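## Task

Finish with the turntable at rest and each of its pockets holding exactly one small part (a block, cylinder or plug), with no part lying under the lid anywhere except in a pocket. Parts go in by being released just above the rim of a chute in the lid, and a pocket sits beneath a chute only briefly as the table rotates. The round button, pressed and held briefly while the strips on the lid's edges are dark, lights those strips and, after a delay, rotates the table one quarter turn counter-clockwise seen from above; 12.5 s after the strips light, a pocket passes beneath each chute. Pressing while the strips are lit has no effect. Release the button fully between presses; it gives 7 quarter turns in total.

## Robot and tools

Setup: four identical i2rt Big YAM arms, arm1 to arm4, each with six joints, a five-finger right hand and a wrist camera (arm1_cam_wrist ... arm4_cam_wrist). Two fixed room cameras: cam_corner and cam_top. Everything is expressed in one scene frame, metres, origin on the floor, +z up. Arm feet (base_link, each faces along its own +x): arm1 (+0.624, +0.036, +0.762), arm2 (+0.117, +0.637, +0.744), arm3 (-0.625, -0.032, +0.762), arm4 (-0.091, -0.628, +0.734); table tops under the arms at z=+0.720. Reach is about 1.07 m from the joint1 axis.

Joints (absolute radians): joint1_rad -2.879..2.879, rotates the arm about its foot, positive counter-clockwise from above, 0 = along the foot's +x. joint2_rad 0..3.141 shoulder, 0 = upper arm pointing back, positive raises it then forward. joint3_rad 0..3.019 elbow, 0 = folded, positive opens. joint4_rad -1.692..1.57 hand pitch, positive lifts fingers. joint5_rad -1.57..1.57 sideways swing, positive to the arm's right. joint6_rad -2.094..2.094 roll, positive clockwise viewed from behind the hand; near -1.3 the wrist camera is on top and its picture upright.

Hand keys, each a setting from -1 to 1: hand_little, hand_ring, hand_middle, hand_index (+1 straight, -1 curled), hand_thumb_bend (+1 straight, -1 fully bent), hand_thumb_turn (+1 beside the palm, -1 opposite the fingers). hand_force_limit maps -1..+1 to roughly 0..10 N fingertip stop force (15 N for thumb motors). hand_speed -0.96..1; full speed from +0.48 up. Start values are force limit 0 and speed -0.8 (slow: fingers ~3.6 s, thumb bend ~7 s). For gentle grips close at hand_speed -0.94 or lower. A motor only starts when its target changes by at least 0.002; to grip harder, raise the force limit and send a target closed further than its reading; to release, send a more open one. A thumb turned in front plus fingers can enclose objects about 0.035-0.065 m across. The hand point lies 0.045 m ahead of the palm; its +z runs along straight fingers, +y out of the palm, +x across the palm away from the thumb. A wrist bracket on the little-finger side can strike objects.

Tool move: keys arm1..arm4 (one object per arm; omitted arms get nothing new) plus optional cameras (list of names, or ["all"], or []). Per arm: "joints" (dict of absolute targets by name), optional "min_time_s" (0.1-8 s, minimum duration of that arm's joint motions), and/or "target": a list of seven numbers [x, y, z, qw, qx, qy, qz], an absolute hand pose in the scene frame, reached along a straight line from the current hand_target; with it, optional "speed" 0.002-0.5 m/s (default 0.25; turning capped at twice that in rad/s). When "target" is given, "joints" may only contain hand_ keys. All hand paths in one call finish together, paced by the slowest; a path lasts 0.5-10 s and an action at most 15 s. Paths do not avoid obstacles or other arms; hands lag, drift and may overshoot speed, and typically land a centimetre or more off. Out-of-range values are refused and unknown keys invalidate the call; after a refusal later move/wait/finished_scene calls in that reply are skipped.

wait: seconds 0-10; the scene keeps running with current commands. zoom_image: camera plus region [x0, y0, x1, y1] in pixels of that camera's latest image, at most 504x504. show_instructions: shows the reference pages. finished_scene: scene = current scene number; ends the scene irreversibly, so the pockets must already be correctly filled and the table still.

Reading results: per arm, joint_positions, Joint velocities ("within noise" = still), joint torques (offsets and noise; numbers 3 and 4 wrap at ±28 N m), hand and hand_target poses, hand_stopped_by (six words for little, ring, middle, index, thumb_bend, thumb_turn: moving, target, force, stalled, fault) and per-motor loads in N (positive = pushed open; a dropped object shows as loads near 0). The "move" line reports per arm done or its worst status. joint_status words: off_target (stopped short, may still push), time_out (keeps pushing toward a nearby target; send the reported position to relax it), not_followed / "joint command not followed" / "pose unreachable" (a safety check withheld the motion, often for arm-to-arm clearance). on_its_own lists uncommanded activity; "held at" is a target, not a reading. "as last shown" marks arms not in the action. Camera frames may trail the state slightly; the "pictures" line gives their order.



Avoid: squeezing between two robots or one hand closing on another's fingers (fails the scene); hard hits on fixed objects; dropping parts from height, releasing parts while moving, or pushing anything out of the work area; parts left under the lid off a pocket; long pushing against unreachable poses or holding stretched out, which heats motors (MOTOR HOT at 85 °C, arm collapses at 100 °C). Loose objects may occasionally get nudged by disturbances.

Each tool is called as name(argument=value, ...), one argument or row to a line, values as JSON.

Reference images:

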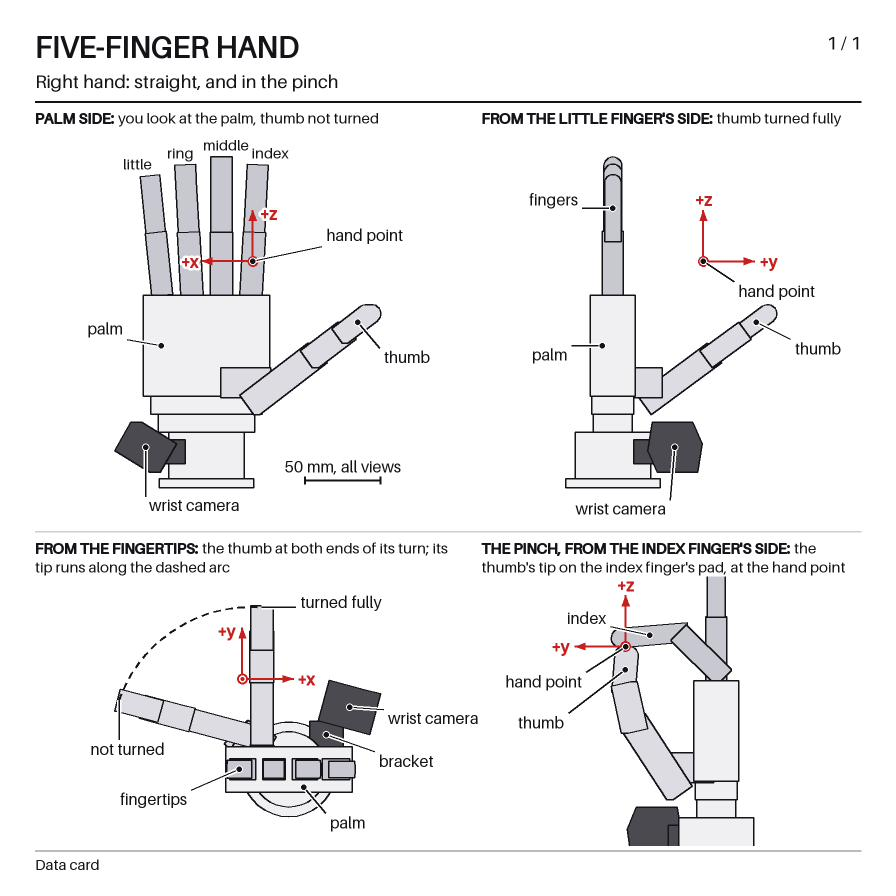

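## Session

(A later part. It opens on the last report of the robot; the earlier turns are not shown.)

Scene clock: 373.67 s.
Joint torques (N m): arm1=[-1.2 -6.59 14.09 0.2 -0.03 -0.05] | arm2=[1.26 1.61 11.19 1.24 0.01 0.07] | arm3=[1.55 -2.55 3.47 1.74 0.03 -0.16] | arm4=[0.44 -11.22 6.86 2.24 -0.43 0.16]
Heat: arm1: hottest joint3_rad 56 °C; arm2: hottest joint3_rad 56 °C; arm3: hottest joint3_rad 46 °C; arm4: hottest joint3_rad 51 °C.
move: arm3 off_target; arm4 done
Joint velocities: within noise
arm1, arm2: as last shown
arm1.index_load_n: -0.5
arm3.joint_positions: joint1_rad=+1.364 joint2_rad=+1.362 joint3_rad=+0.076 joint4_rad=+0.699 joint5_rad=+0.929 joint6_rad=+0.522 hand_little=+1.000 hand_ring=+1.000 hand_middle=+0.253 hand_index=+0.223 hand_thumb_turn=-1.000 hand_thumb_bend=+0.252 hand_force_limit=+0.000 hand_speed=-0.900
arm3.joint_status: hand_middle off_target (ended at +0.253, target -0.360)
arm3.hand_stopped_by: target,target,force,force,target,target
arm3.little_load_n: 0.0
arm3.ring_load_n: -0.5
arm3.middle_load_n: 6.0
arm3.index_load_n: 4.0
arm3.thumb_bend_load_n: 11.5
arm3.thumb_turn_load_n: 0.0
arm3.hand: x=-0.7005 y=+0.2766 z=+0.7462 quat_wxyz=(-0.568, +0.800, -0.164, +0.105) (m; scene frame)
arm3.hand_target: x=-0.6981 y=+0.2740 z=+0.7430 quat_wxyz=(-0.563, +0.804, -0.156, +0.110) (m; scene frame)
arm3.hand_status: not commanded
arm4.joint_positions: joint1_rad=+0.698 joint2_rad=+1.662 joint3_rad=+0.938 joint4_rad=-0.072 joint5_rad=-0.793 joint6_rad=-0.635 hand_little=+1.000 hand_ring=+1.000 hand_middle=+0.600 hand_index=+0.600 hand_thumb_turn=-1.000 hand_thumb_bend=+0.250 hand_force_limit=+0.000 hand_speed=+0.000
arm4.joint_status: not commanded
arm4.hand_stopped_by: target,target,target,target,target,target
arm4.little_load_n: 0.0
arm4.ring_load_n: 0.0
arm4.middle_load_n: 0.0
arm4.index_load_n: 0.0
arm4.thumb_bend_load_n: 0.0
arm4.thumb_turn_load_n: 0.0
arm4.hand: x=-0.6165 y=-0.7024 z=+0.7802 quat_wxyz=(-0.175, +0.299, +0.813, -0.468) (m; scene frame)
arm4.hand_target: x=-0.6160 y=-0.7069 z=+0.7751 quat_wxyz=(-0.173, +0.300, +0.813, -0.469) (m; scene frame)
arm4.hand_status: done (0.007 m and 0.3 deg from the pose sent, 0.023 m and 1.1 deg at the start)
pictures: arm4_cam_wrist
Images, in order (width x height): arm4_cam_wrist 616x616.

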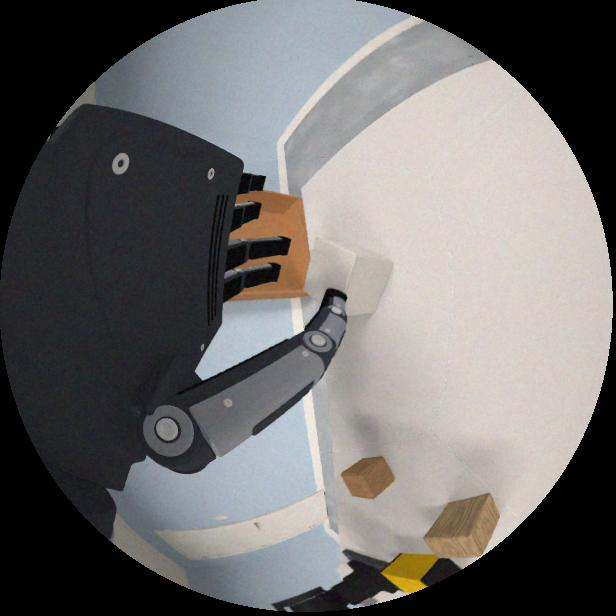

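move(
  arm3={"target": [-0.705, 0.27, 0.85, 0.5631, -0.8041, 0.1563, -0.1094], "speed": 0.1},
  arm4={"target": [-0.616, -0.711, 0.75, 0.173, -0.2997, -0.8125, 0.4691], "speed": 0.1},
  cameras=["arm4_cam_wrist", "arm3_cam_wrist"],
)

zoom_image(
  camera="arm4_cam_wrist",
  region=[220, 180, 420, 380],
)

Scene clock: 376.17 s.
Joint torques (N m): arm1=[-1.14 -6.65 14.05 0.23 -0.04 -0.04] | arm2=[1.26 1.44 11.15 1.16 0.01 0.1] | arm3=[3.37 -0.21 12.52 1.48 0.57 0.13] | arm4=[0.56 -9.29 5.49 1.85 -0.12 0.07]
Heat: arm1: hottest joint3_rad 56 °C; arm2: hottest joint3_rad 56 °C; arm3: hottest joint3_rad 46 °C; arm4: hottest joint3_rad 51 °C.
move: arm3 off_target; arm4 off_target
Joint velocities: within noise
arm1.joint_positions: joint1_rad=-0.608 joint2_rad=+1.268 joint3_rad=+1.253 joint4_rad=-1.337 joint5_rad=+0.053 joint6_rad=+0.218 hand_little=+1.000 hand_ring=+1.000 hand_middle=+0.200 hand_index=+0.200 hand_thumb_turn=-1.000 hand_thumb_bend=+0.250 hand_force_limit=+0.000 hand_speed=+0.000
arm1.joint_status: not commanded
arm1.hand_stopped_by: target,target,target,target,target,target
arm1.little_load_n: 0.0
arm1.ring_load_n: 0.0
arm1.middle_load_n: 0.0
arm1.index_load_n: 0.0
arm1.thumb_bend_load_n: 0.0
arm1.thumb_turn_load_n: 0.0
arm1.hand: x=+0.2757 y=-0.0782 z=+0.9905 quat_wxyz=(+0.079, -0.701, -0.705, +0.075) (m; scene frame)
arm1.hand_target: x=+0.2635 y=-0.0768 z=+1.0048 quat_wxyz=(+0.086, -0.702, -0.702, +0.086) (m; scene frame)
arm1.hand_status: not commanded
arm2: as last shown
arm3.joint_positions: joint1_rad=+1.386 joint2_rad=+0.699 joint3_rad=+0.193 joint4_rad=-0.166 joint5_rad=+0.948 joint6_rad=+0.530 hand_little=+1.000 hand_ring=+1.000 hand_middle=+0.253 hand_index=+0.223 hand_thumb_turn=-1.000 hand_thumb_bend=+0.252 hand_force_limit=+0.000 hand_speed=-0.900
arm3.joint_status: not commanded
arm3.hand_stopped_by: target,target,force,force,target,target
arm3.little_load_n: -0.5
arm3.ring_load_n: 0.0
arm3.middle_load_n: 4.5
arm3.index_load_n: 3.5
arm3.thumb_bend_load_n: 12.5
arm3.thumb_turn_load_n: 0.5
arm3.hand: x=-0.6918 y=+0.2590 z=+0.8264 quat_wxyz=(-0.549, +0.813, -0.144, +0.130) (m; scene frame)
arm3.hand_target: x=-0.7044 y=+0.2697 z=+0.8497 quat_wxyz=(-0.563, +0.804, -0.156, +0.109) (m; scene frame)
arm3.hand_status: off_target (0.029 m and 3.4 deg from the pose sent, 0.104 m and 1.2 deg at the start)
arm4.joint_positions: joint1_rad=+0.704 joint2_rad=+1.679 joint3_rad=+0.931 joint4_rad=+0.015 joint5_rad=-0.793 joint6_rad=-0.616 hand_little=+1.000 hand_ring=+1.000 hand_middle=+0.600 hand_index=+0.600 hand_thumb_turn=-1.000 hand_thumb_bend=+0.249 hand_force_limit=+0.000 hand_speed=+0.000
arm4.joint_status: not commanded
arm4.hand_stopped_by: target,target,target,target,target,target
arm4.little_load_n: 0.0
arm4.ring_load_n: -0.5
arm4.middle_load_n: 0.0
arm4.index_load_n: 0.0
arm4.thumb_bend_load_n: -3.0
arm4.thumb_turn_load_n: 0.5
arm4.hand: x=-0.6277 y=-0.7053 z=+0.7788 quat_wxyz=(-0.195, +0.289, +0.807, -0.476) (m; scene frame)
arm4.hand_target: x=-0.6149 y=-0.7107 z=+0.7513 quat_wxyz=(-0.173, +0.300, +0.813, -0.469) (m; scene frame)
arm4.hand_status: off_target (0.032 m and 3.0 deg from the pose sent, 0.031 m and 0.3 deg at the start)
pictures: arm3_cam_wrist, arm4_cam_wrist
Images, in order (width x height): arm3_cam_wrist 616x616, arm4_cam_wrist 616x616.

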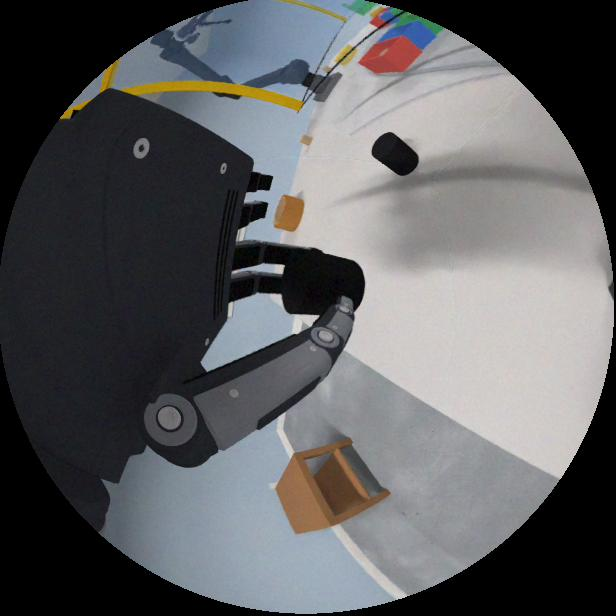

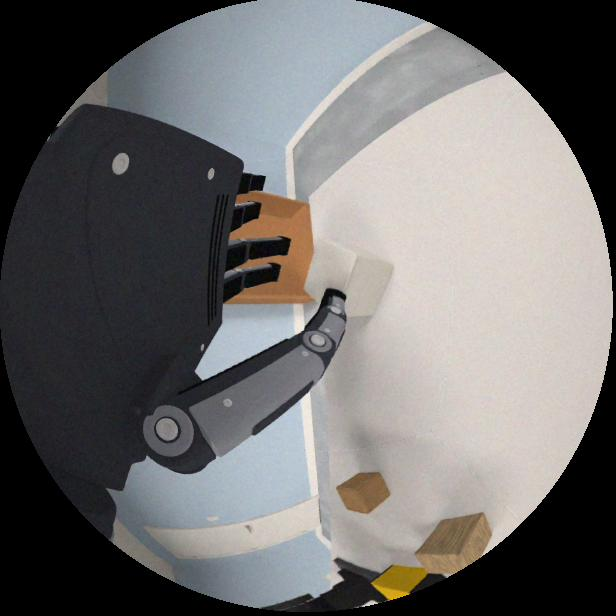

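Scaled by 2.520 from the camera's 616x616 image, which has a finer 880x880 frame.

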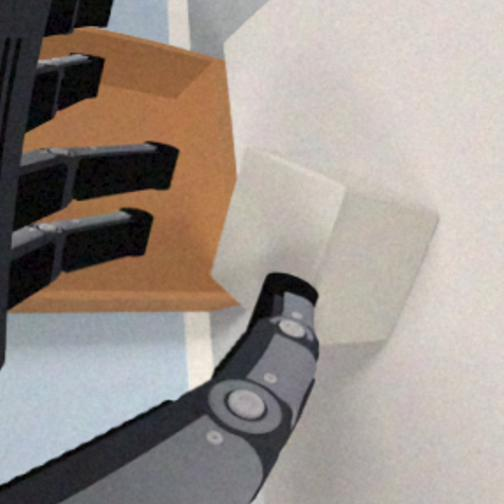

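move(
  arm3={"joints": {"joint2_rad": 0.628, "joint3_rad": 1.317, "joint4_rad": -1.15, "joint5_rad": 0, "joint6_rad": 0}, "min_time_s": 3},
  arm4={"target": [-0.609, -0.697, 0.81, 0.173, -0.2997, -0.8125, 0.4691], "speed": 0.1},
  cameras=["arm4_cam_wrist"],
)

zoom_image(
  camera="arm4_cam_wrist",
  region=[220, 180, 420, 380],
)

move(
  arm3={"joints": {"joint1_rad": -0.768}, "min_time_s": 5},
  arm4={"target": [-0.609, -0.697, 0.78, 0.173, -0.2997, -0.8125, 0.4691], "speed": 0.1},
  cameras=["arm4_cam_wrist", "arm3_cam_wrist"],
)

zoom_image(
  camera="arm4_cam_wrist",
  region=[220, 180, 420, 380],
)

Scene clock: 380.37 s.
Joint torques (N m): arm1=[-1.38 -6.71 14.04 0.23 -0.04 -0.04] | arm2=[1.32 1.73 11.14 1.21 0 0.11] | arm3=[3.14 0.85 11.93 2.03 -0.04 -0.15] | arm4=[-0.73 -12.63 9.26 1.05 -0.68 -0.06]
Heat: arm1: hottest joint3_rad 57 °C; arm2: hottest joint3_rad 56 °C; arm3: hottest joint3_rad 47 °C; arm4: hottest joint3_rad 51 °C.
move: arm3 done; arm4 off_target
Joint velocities: within noise
arm1, arm2: as last shown
arm1.ring_load_n: -0.5
arm3.joint_positions: joint1_rad=+1.386 joint2_rad=+0.634 joint3_rad=+1.280 joint4_rad=-1.142 joint5_rad=+0.002 joint6_rad=+0.014 hand_little=+1.000 hand_ring=+1.000 hand_middle=+0.253 hand_index=+0.223 hand_thumb_turn=-1.000 hand_thumb_bend=+0.252 hand_force_limit=+0.000 hand_speed=-0.900
arm3.joint_status: all done
arm3.hand_stopped_by: target,target,force,force,target,target
arm3.little_load_n: 0.0
arm3.ring_load_n: 0.0
arm3.middle_load_n: 5.0
arm3.index_load_n: 3.5
arm3.thumb_bend_load_n: 13.0
arm3.thumb_turn_load_n: 1.0
arm3.hand: x=-0.8196 y=+0.1661 z=+1.2178 quat_wxyz=(-0.480, +0.818, +0.273, -0.164) (m; scene frame)
arm3.hand_target: x=-0.8181 y=+0.1598 z=+1.2359 quat_wxyz=(-0.493, +0.806, +0.281, -0.169) (m; scene frame)
arm3.hand_status: not commanded
arm4.joint_positions: joint1_rad=+0.691 joint2_rad=+1.610 joint3_rad=+0.931 joint4_rad=-0.154 joint5_rad=-0.804 joint6_rad=-0.633 hand_little=+1.000 hand_ring=+1.000 hand_middle=+0.600 hand_index=+0.600 hand_thumb_turn=-1.000 hand_thumb_bend=+0.250 hand_force_limit=+0.000 hand_speed=+0.000
arm4.joint_status: not commanded
arm4.hand_stopped_by: target,target,target,target,target,target
arm4.little_load_n: 0.0
arm4.ring_load_n: 0.0
arm4.middle_load_n: 0.0
arm4.index_load_n: 0.0
arm4.thumb_bend_load_n: 0.0
arm4.thumb_turn_load_n: 0.5
arm4.hand: x=-0.6001 y=-0.7020 z=+0.7951 quat_wxyz=(-0.158, +0.309, +0.813, -0.467) (m; scene frame)
arm4.hand_target: x=-0.6088 y=-0.6970 z=+0.8100 quat_wxyz=(-0.173, +0.300, +0.812, -0.469) (m; scene frame)
arm4.hand_status: off_target (0.018 m and 2.1 deg from the pose sent, 0.037 m and 3.0 deg at the start)
pictures: arm4_cam_wrist
Images, in order (width x height): arm4_cam_wrist 616x616.

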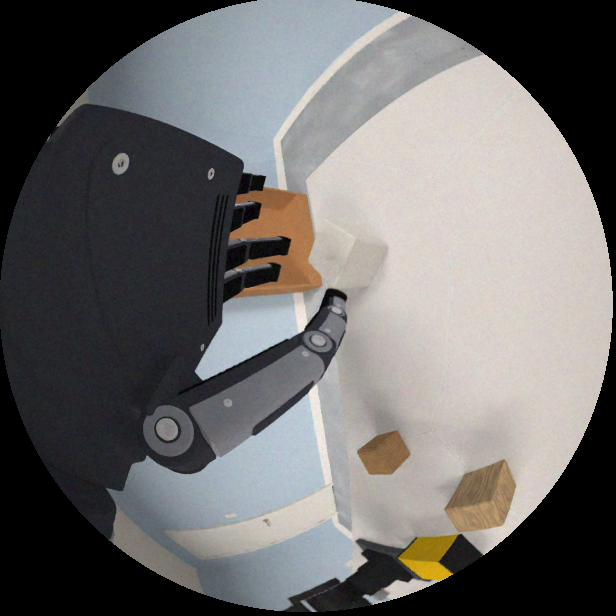

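Scaled by 2.520 from the camera's 616x616 image, which has a finer 880x880 frame.

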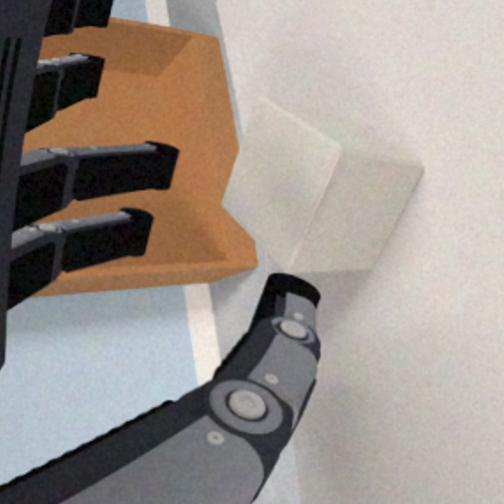

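Scene clock: 385.83 s.
Joint torques (N m): arm1=[-1.03 -6.71 14.08 0.16 -0.04 -0.04] | arm2=[0.97 1.73 11.17 1.16 -0.01 0.08] | arm3=[1.08 1.44 11.88 2 0.02 -0.15] | arm4=[-0.79 -11.4 6.99 2.22 -0.67 -0.06]
Heat: arm1: hottest joint3_rad 57 °C; arm2: hottest joint3_rad 57 °C; arm3: hottest joint3_rad 46 °C; arm4: hottest joint3_rad 50 °C.
move: arm3 done; arm4 done
Joint velocities: within noise
arm1, arm2: as last shown
arm1.ring_load_n: 0.0
arm3.joint_positions: joint1_rad=-0.756 joint2_rad=+0.634 joint3_rad=+1.280 joint4_rad=-1.142 joint5_rad=+0.000 joint6_rad=+0.012 hand_little=+1.000 hand_ring=+1.000 hand_middle=+0.253 hand_index=+0.223 hand_thumb_turn=-1.000 hand_thumb_bend=+0.252 hand_force_limit=+0.000 hand_speed=-0.900
arm3.joint_status: all done
arm3.hand_stopped_by: target,target,force,force,target,target
arm3.little_load_n: 0.0
arm3.ring_load_n: 0.0
arm3.middle_load_n: 4.5
arm3.index_load_n: 3.5
arm3.thumb_bend_load_n: 13.0
arm3.thumb_turn_load_n: 1.0
arm3.hand: x=-0.3651 y=+0.0251 z=+1.2241 quat_wxyz=(-0.381, +0.628, -0.582, +0.350) (m; scene frame)
arm3.hand_target: x=-0.3704 y=+0.0210 z=+1.2422 quat_wxyz=(-0.387, +0.622, -0.575, +0.364) (m; scene frame)
arm3.hand_status: not commanded
arm4.joint_positions: joint1_rad=+0.691 joint2_rad=+1.645 joint3_rad=+0.927 joint4_rad=-0.103 joint5_rad=-0.804 joint6_rad=-0.634 hand_little=+1.000 hand_ring=+1.000 hand_middle=+0.600 hand_index=+0.600 hand_thumb_turn=-1.000 hand_thumb_bend=+0.250 hand_force_limit=+0.000 hand_speed=+0.000
arm4.joint_status: not commanded
arm4.hand_stopped_by: target,target,target,target,target,target
arm4.little_load_n: -0.5
arm4.ring_load_n: -0.5
arm4.middle_load_n: 0.0
arm4.index_load_n: 0.0
arm4.thumb_bend_load_n: 0.0
arm4.thumb_turn_load_n: 0.0
arm4.hand: x=-0.6064 y=-0.7012 z=+0.7821 quat_wxyz=(-0.164, +0.306, +0.813, -0.469) (m; scene frame)
arm4.hand_target: x=-0.6090 y=-0.6969 z=+0.7801 quat_wxyz=(-0.173, +0.300, +0.813, -0.469) (m; scene frame)
arm4.hand_status: done (0.005 m and 1.3 deg from the pose sent, 0.018 m and 2.1 deg at the start)
pictures: arm3_cam_wrist, arm4_cam_wrist
Images, in order (width x height): arm3_cam_wrist 616x616, arm4_cam_wrist 616x616.

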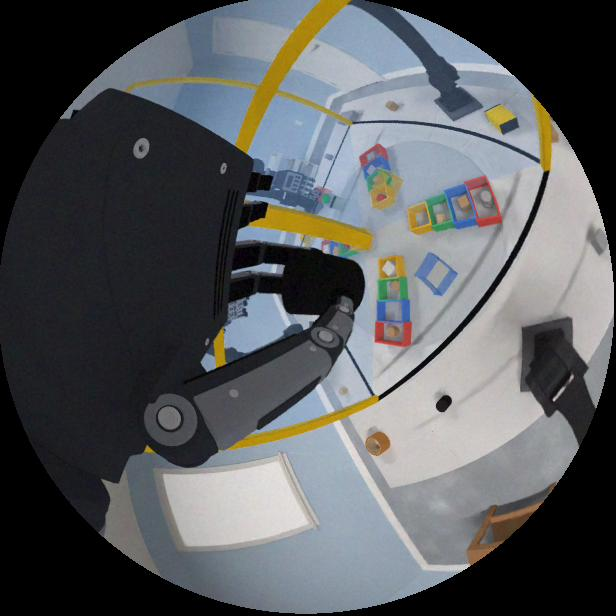

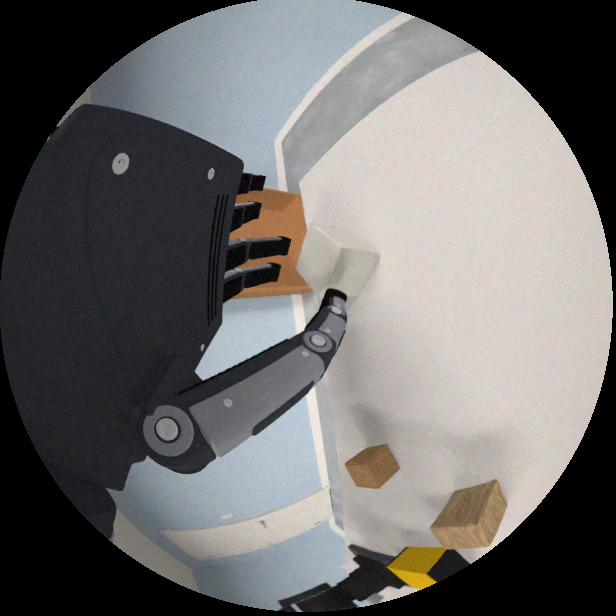

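Scaled by 2.520 from the camera's 616x616 image, which has a finer 880x880 frame.

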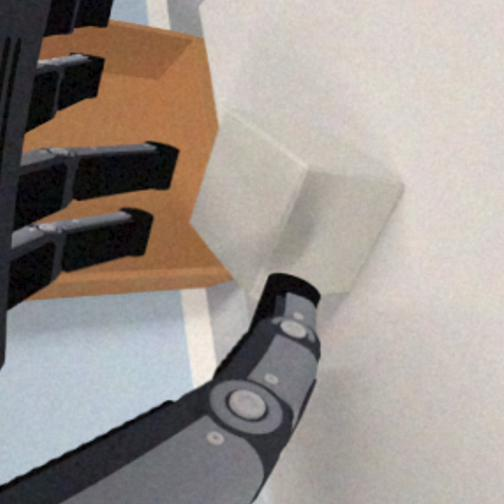

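move(
  arm4={"target": [-0.615, -0.691, 0.775, 0.1954, -0.3384, -0.7972, 0.4602], "speed": 0.1},
  arm3={"target": [-0.28, 0.03, 1.03, 0.3948, -0.5638, 0.5942, -0.4161], "speed": 0.2},
  cameras=["arm4_cam_wrist"],
)

zoom_image(
  camera="arm4_cam_wrist",
  region=[220, 180, 420, 380],
)

Scene clock: 389.50 s.
Joint torques (N m): arm1=[-1.14 -6.71 14.09 0.2 -0.04 -0.05] | arm2=[1.26 1.55 11.21 1.25 0 0.07] | arm3=[3.08 1.32 10.55 3.21 0.17 0.13] | arm4=[-0.73 -11.52 6.86 2.33 -0.43 0.19]
Heat: arm1: hottest joint3_rad 57 °C; arm2: hottest joint3_rad 57 °C; arm3: hottest joint3_rad 46 °C; arm4: hottest joint3_rad 49 °C.
move: arm3 done; arm4 done
Joint velocities: within noise
arm1, arm2: as last shown
arm3.joint_positions: joint1_rad=-0.656 joint2_rad=+0.563 joint3_rad=+0.632 joint4_rad=-0.455 joint5_rad=+0.228 joint6_rad=+0.080 hand_little=+1.000 hand_ring=+1.000 hand_middle=+0.253 hand_index=+0.223 hand_thumb_turn=-1.000 hand_thumb_bend=+0.252 hand_force_limit=+0.000 hand_speed=-0.900
arm3.joint_status: not commanded
arm3.hand_stopped_by: target,target,force,force,target,target
arm3.little_load_n: 0.0
arm3.ring_load_n: 0.0
arm3.middle_load_n: 4.5
arm3.index_load_n: 3.0
arm3.thumb_bend_load_n: 13.0
arm3.thumb_turn_load_n: 0.5
arm3.hand: x=-0.2841 y=+0.0245 z=+1.0266 quat_wxyz=(-0.385, +0.569, -0.595, +0.418) (m; scene frame)
arm3.hand_target: x=-0.2803 y=+0.0300 z=+1.0300 quat_wxyz=(-0.395, +0.564, -0.594, +0.416) (m; scene frame)
arm3.hand_status: done (0.008 m and 1.3 deg from the pose sent, 0.212 m and 10.8 deg at the start)
arm4.joint_positions: joint1_rad=+0.691 joint2_rad=+1.645 joint3_rad=+0.894 joint4_rad=-0.006 joint5_rad=-0.738 joint6_rad=-0.567 hand_little=+1.000 hand_ring=+1.000 hand_middle=+0.600 hand_index=+0.600 hand_thumb_turn=-1.000 hand_thumb_bend=+0.250 hand_force_limit=+0.000 hand_speed=+0.000
arm4.joint_status: not commanded
arm4.hand_stopped_by: target,target,target,target,target,target
arm4.little_load_n: 0.0
arm4.ring_load_n: 0.0
arm4.middle_load_n: 0.0
arm4.index_load_n: 0.0
arm4.thumb_bend_load_n: 0.0
arm4.thumb_turn_load_n: 0.0
arm4.hand: x=-0.6132 y=-0.6942 z=+0.7751 quat_wxyz=(-0.190, +0.333, +0.802, -0.458) (m; scene frame)
arm4.hand_target: x=-0.6151 y=-0.6909 z=+0.7751 quat_wxyz=(-0.195, +0.338, +0.797, -0.460) (m; scene frame)
arm4.hand_status: done (0.004 m and 1.0 deg from the pose sent, 0.015 m and 5.6 deg at the start)
pictures: arm4_cam_wrist
Images, in order (width x height): arm4_cam_wrist 616x616.

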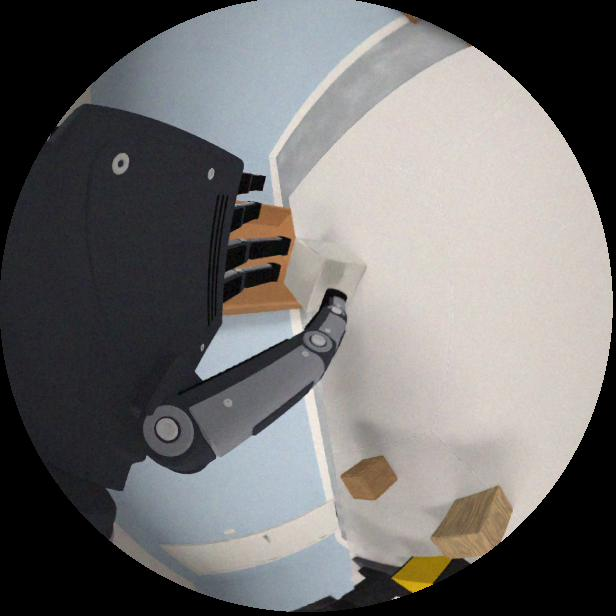

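Scaled by 2.520 from the camera's 616x616 image, which has a finer 880x880 frame.

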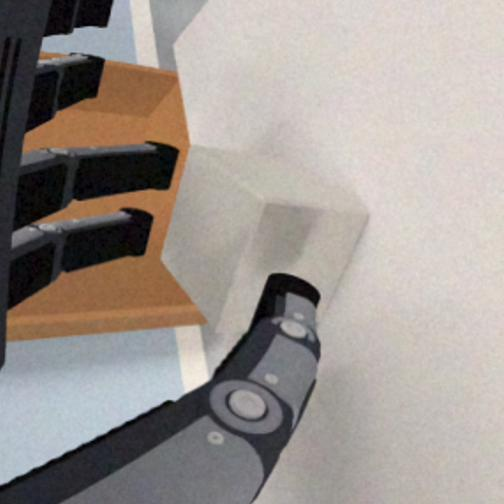

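move(
  arm4={"target": [-0.6145, -0.6915, 0.752, 0.1954, -0.3384, -0.7972, 0.4602], "speed": 0.08},
  arm3={"target": [-0.278, 0.033, 0.96, 0.3948, -0.5638, 0.5942, -0.4161], "speed": 0.12, "joints": {"hand_ring": 0.35, "hand_little": 0.2}},
  cameras=["arm4_cam_wrist", "cam_corner", "cam_top"],
)

zoom_image(
  camera="arm4_cam_wrist",
  region=[220, 180, 420, 380],
)

zoom_image(
  camera="cam_corner",
  region=[470, 235, 510, 275],
)

Scene clock: 393.37 s.
Joint torques (N m): arm1=[-1.14 -6.59 14.12 0.24 -0.03 -0.04] | arm2=[1.26 1.61 11.18 1.22 0.01 0.09] | arm3=[3.19 1.08 10.63 3.21 0.18 0.11] | arm4=[-0.62 -11.4 6.56 2.33 -0.44 0.19]
Heat: arm1: hottest joint3_rad 57 °C; arm2: hottest joint3_rad 57 °C; arm3: hottest joint3_rad 47 °C; arm4: hottest joint3_rad 49 °C.
move: arm3 done; arm4 done
Joint velocities: within noise
arm1, arm2: as last shown
arm3.joint_positions: joint1_rad=-0.640 joint2_rad=+0.580 joint3_rad=+0.453 joint4_rad=-0.260 joint5_rad=+0.244 joint6_rad=+0.086 hand_little=+0.200 hand_ring=+0.350 hand_middle=+0.253 hand_index=+0.223 hand_thumb_turn=-1.000 hand_thumb_bend=+0.252 hand_force_limit=+0.000 hand_speed=-0.900
arm3.joint_status: all done
arm3.hand_stopped_by: target,target,force,force,target,target
arm3.little_load_n: 0.0
arm3.ring_load_n: 0.0
arm3.middle_load_n: 4.5
arm3.index_load_n: 3.0
arm3.thumb_bend_load_n: 13.0
arm3.thumb_turn_load_n: 1.0
arm3.hand: x=-0.2817 y=+0.0274 z=+0.9563 quat_wxyz=(-0.385, +0.569, -0.595, +0.418) (m; scene frame)
arm3.hand_target: x=-0.2782 y=+0.0329 z=+0.9601 quat_wxyz=(-0.395, +0.564, -0.594, +0.416) (m; scene frame)
arm3.hand_status: done (0.008 m and 1.3 deg from the pose sent, 0.067 m and 1.3 deg at the start)
arm4.joint_positions: joint1_rad=+0.691 joint2_rad=+1.688 joint3_rad=+0.873 joint4_rad=+0.061 joint5_rad=-0.738 joint6_rad=-0.566 hand_little=+1.000 hand_ring=+1.000 hand_middle=+0.600 hand_index=+0.600 hand_thumb_turn=-1.000 hand_thumb_bend=+0.250 hand_force_limit=+0.000 hand_speed=+0.000
arm4.joint_status: not commanded
arm4.hand_stopped_by: target,target,target,target,target,target
arm4.little_load_n: 0.0
arm4.ring_load_n: 0.0
arm4.middle_load_n: 0.0
arm4.index_load_n: 0.0
arm4.thumb_bend_load_n: 0.0
arm4.thumb_turn_load_n: 0.0
arm4.hand: x=-0.6130 y=-0.6941 z=+0.7540 quat_wxyz=(-0.192, +0.333, +0.801, -0.458) (m; scene frame)
arm4.hand_target: x=-0.6145 y=-0.6914 z=+0.7521 quat_wxyz=(-0.195, +0.338, +0.797, -0.460) (m; scene frame)
arm4.hand_status: done (0.004 m and 0.9 deg from the pose sent, 0.023 m and 1.0 deg at the start)
pictures: arm4_cam_wrist, cam_corner, cam_top
Images, in order (width x height): arm4_cam_wrist 616x616, cam_corner 896x504, cam_top 896x504.

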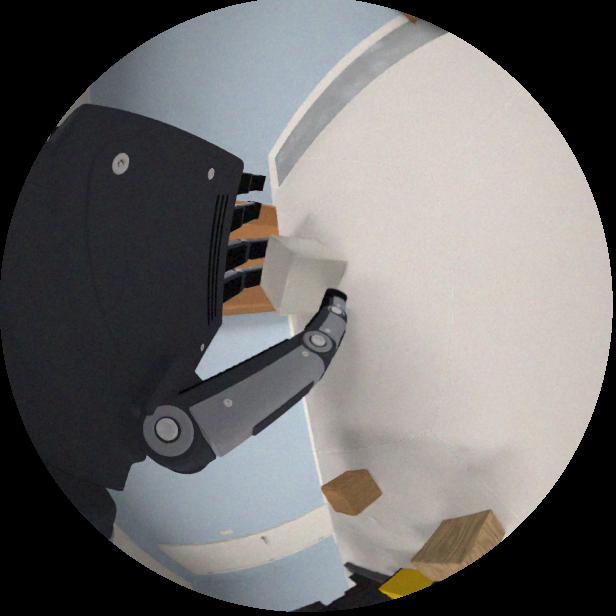

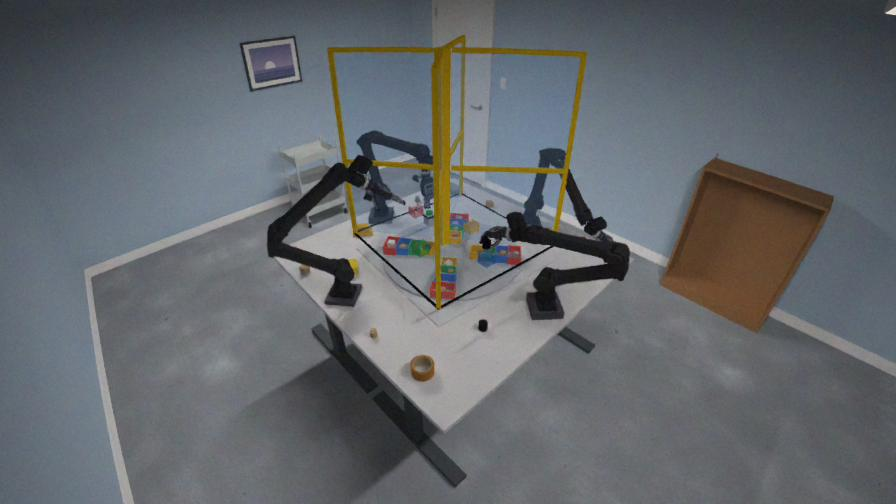

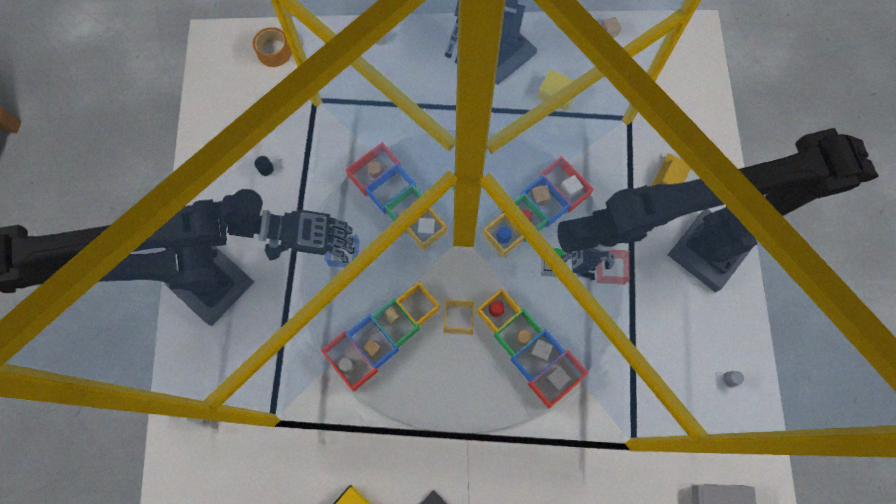

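Scaled by 2.520 from the camera's 616x616 image, which has a finer 880x880 frame.

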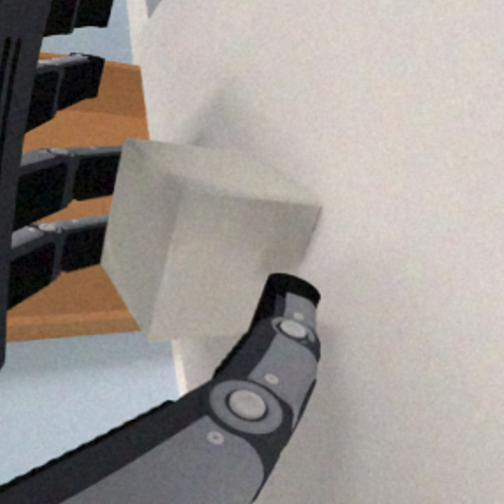

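Scaled by 12.600 from the camera's 896x504 image, which has a finer 1280x720 frame.

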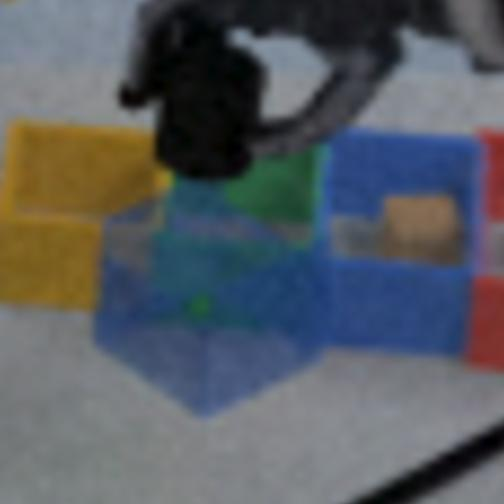

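move(
  arm4={"joints": {"hand_index": -0.3, "hand_middle": -0.3, "hand_force_limit": 0, "hand_speed": -0.9}},
  arm3={"target": [-0.281, 0.032, 0.935, 0.3948, -0.5638, 0.5942, -0.4161], "speed": 0.08},
  cameras=["arm4_cam_wrist", "cam_corner", "cam_top", "arm3_cam_wrist"],
)

zoom_image(
  camera="arm4_cam_wrist",
  region=[220, 180, 420, 380],
)

zoom_image(
  camera="cam_corner",
  region=[470, 235, 510, 275],
)

zoom_image(
  camera="cam_top",
  region=[310, 220, 380, 290],
)

Scene clock: 397.07 s.
Joint torques (N m): arm1=[-1.2 -6.59 14.08 0.23 -0.03 -0.05] | arm2=[1.32 1.44 11.15 1.25 0.01 0.08] | arm3=[3.02 1.38 10.37 3.19 0.15 0.11] | arm4=[-0.62 -11.4 6.56 2.15 -0.41 0.15]
Heat: arm1: hottest joint3_rad 58 °C; arm2: hottest joint3_rad 57 °C; arm3: hottest joint3_rad 47 °C; arm4: hottest joint3_rad 49 °C.
move: arm3 done; arm4 off_target
Joint velocities: within noise
arm1, arm2: as last shown
arm3.joint_positions: joint1_rad=-0.640 joint2_rad=+0.584 joint3_rad=+0.388 joint4_rad=-0.191 joint5_rad=+0.244 joint6_rad=+0.086 hand_little=+0.200 hand_ring=+0.350 hand_middle=+0.253 hand_index=+0.223 hand_thumb_turn=-1.000 hand_thumb_bend=+0.252 hand_force_limit=+0.000 hand_speed=-0.900
arm3.joint_status: not commanded
arm3.hand_stopped_by: target,target,force,force,target,target
arm3.little_load_n: 0.0
arm3.ring_load_n: 0.0
arm3.middle_load_n: 4.5
arm3.index_load_n: 3.0
arm3.thumb_bend_load_n: 13.0
arm3.thumb_turn_load_n: 1.0
arm3.hand: x=-0.2844 y=+0.0266 z=+0.9319 quat_wxyz=(-0.385, +0.568, -0.595, +0.418) (m; scene frame)
arm3.hand_target: x=-0.2813 y=+0.0319 z=+0.9350 quat_wxyz=(-0.395, +0.564, -0.594, +0.416) (m; scene frame)
arm3.hand_status: done (0.007 m and 1.3 deg from the pose sent, 0.022 m and 1.3 deg at the start)
arm4.joint_positions: joint1_rad=+0.691 joint2_rad=+1.688 joint3_rad=+0.873 joint4_rad=+0.066 joint5_rad=-0.738 joint6_rad=-0.563 hand_little=+1.000 hand_ring=+1.000 hand_middle=+0.249 hand_index=+0.249 hand_thumb_turn=-1.000 hand_thumb_bend=+0.253 hand_force_limit=+0.000 hand_speed=-0.900
arm4.joint_status: hand_middle off_target (ended at +0.249, target -0.300); hand_index off_target (ended at +0.249, target -0.300); the others done
arm4.hand_stopped_by: target,target,force,force,target,target
arm4.little_load_n: 0.0
arm4.ring_load_n: 0.0
arm4.middle_load_n: 7.5
arm4.index_load_n: 7.0
arm4.thumb_bend_load_n: 11.0
arm4.thumb_turn_load_n: 0.0
arm4.hand: x=-0.6138 y=-0.6943 z=+0.7546 quat_wxyz=(-0.193, +0.333, +0.800, -0.459) (m; scene frame)
arm4.hand_target: x=-0.6145 y=-0.6914 z=+0.7521 quat_wxyz=(-0.195, +0.338, +0.797, -0.460) (m; scene frame)
arm4.hand_status: not commanded
pictures: arm3_cam_wrist, arm4_cam_wrist, cam_corner, cam_top
Images, in order (width x height): arm3_cam_wrist 616x616, arm4_cam_wrist 616x616, cam_corner 896x504, cam_top 896x504.

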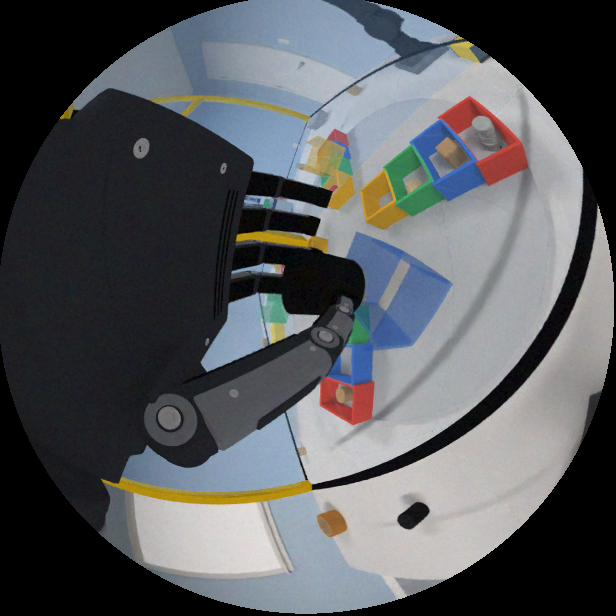

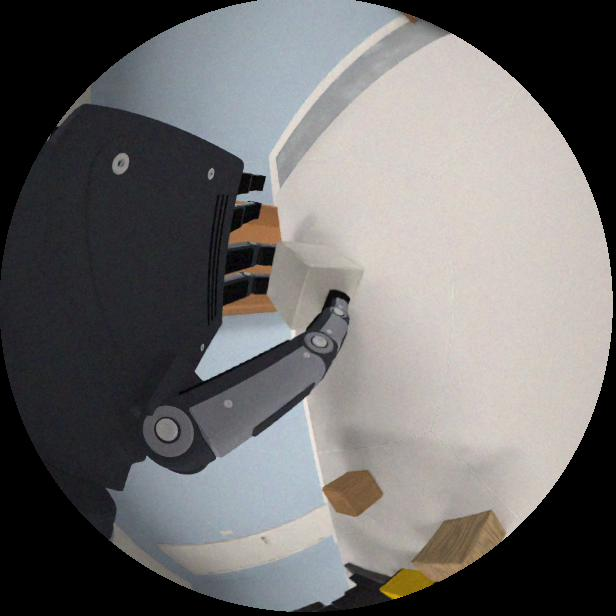

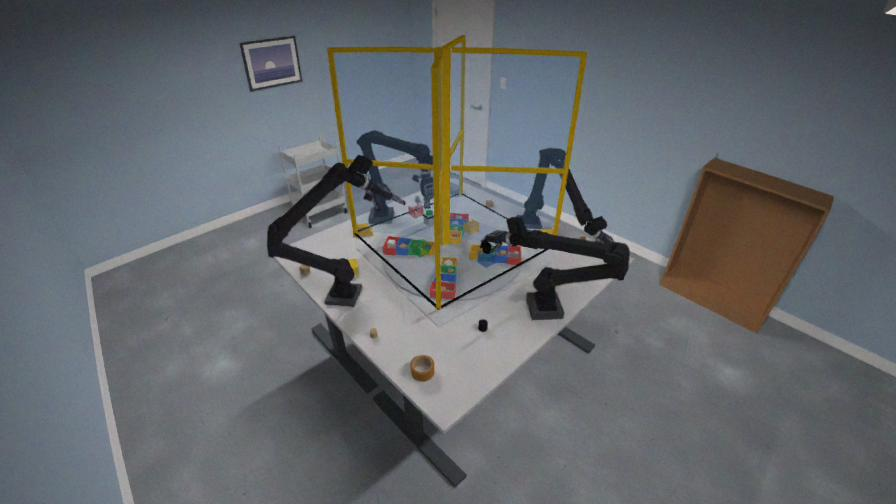

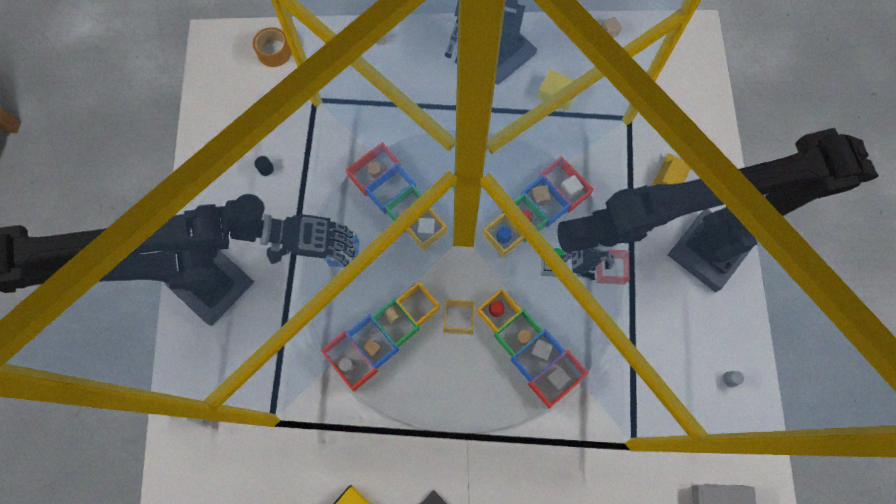

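Scaled by 2.520 from the camera's 616x616 image, which has a finer 880x880 frame.

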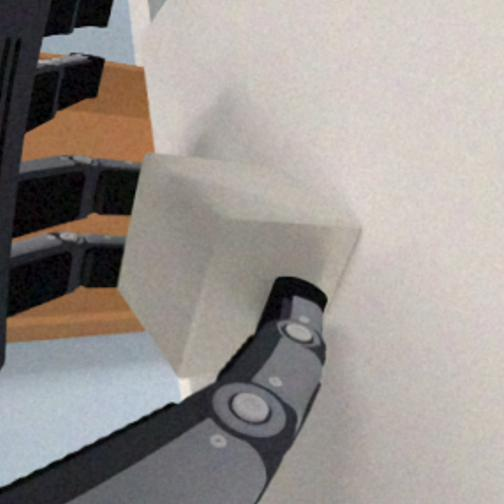

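Scaled by 12.600 from the camera's 896x504 image, which has a finer 1280x720 frame.

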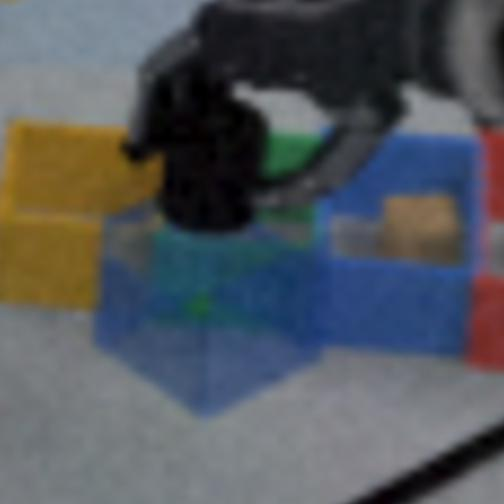

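Scaled by 7.200 from the camera's 896x504 image, which has a finer 1280x720 frame.

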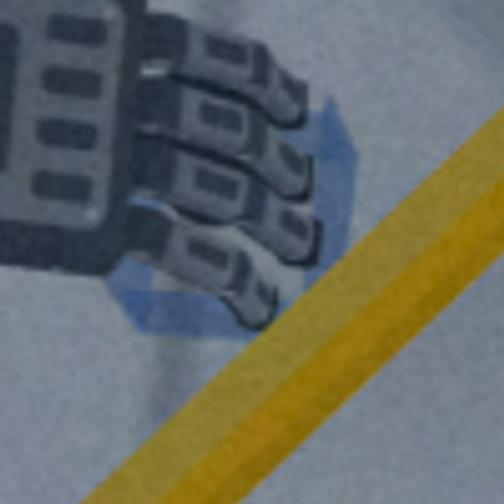

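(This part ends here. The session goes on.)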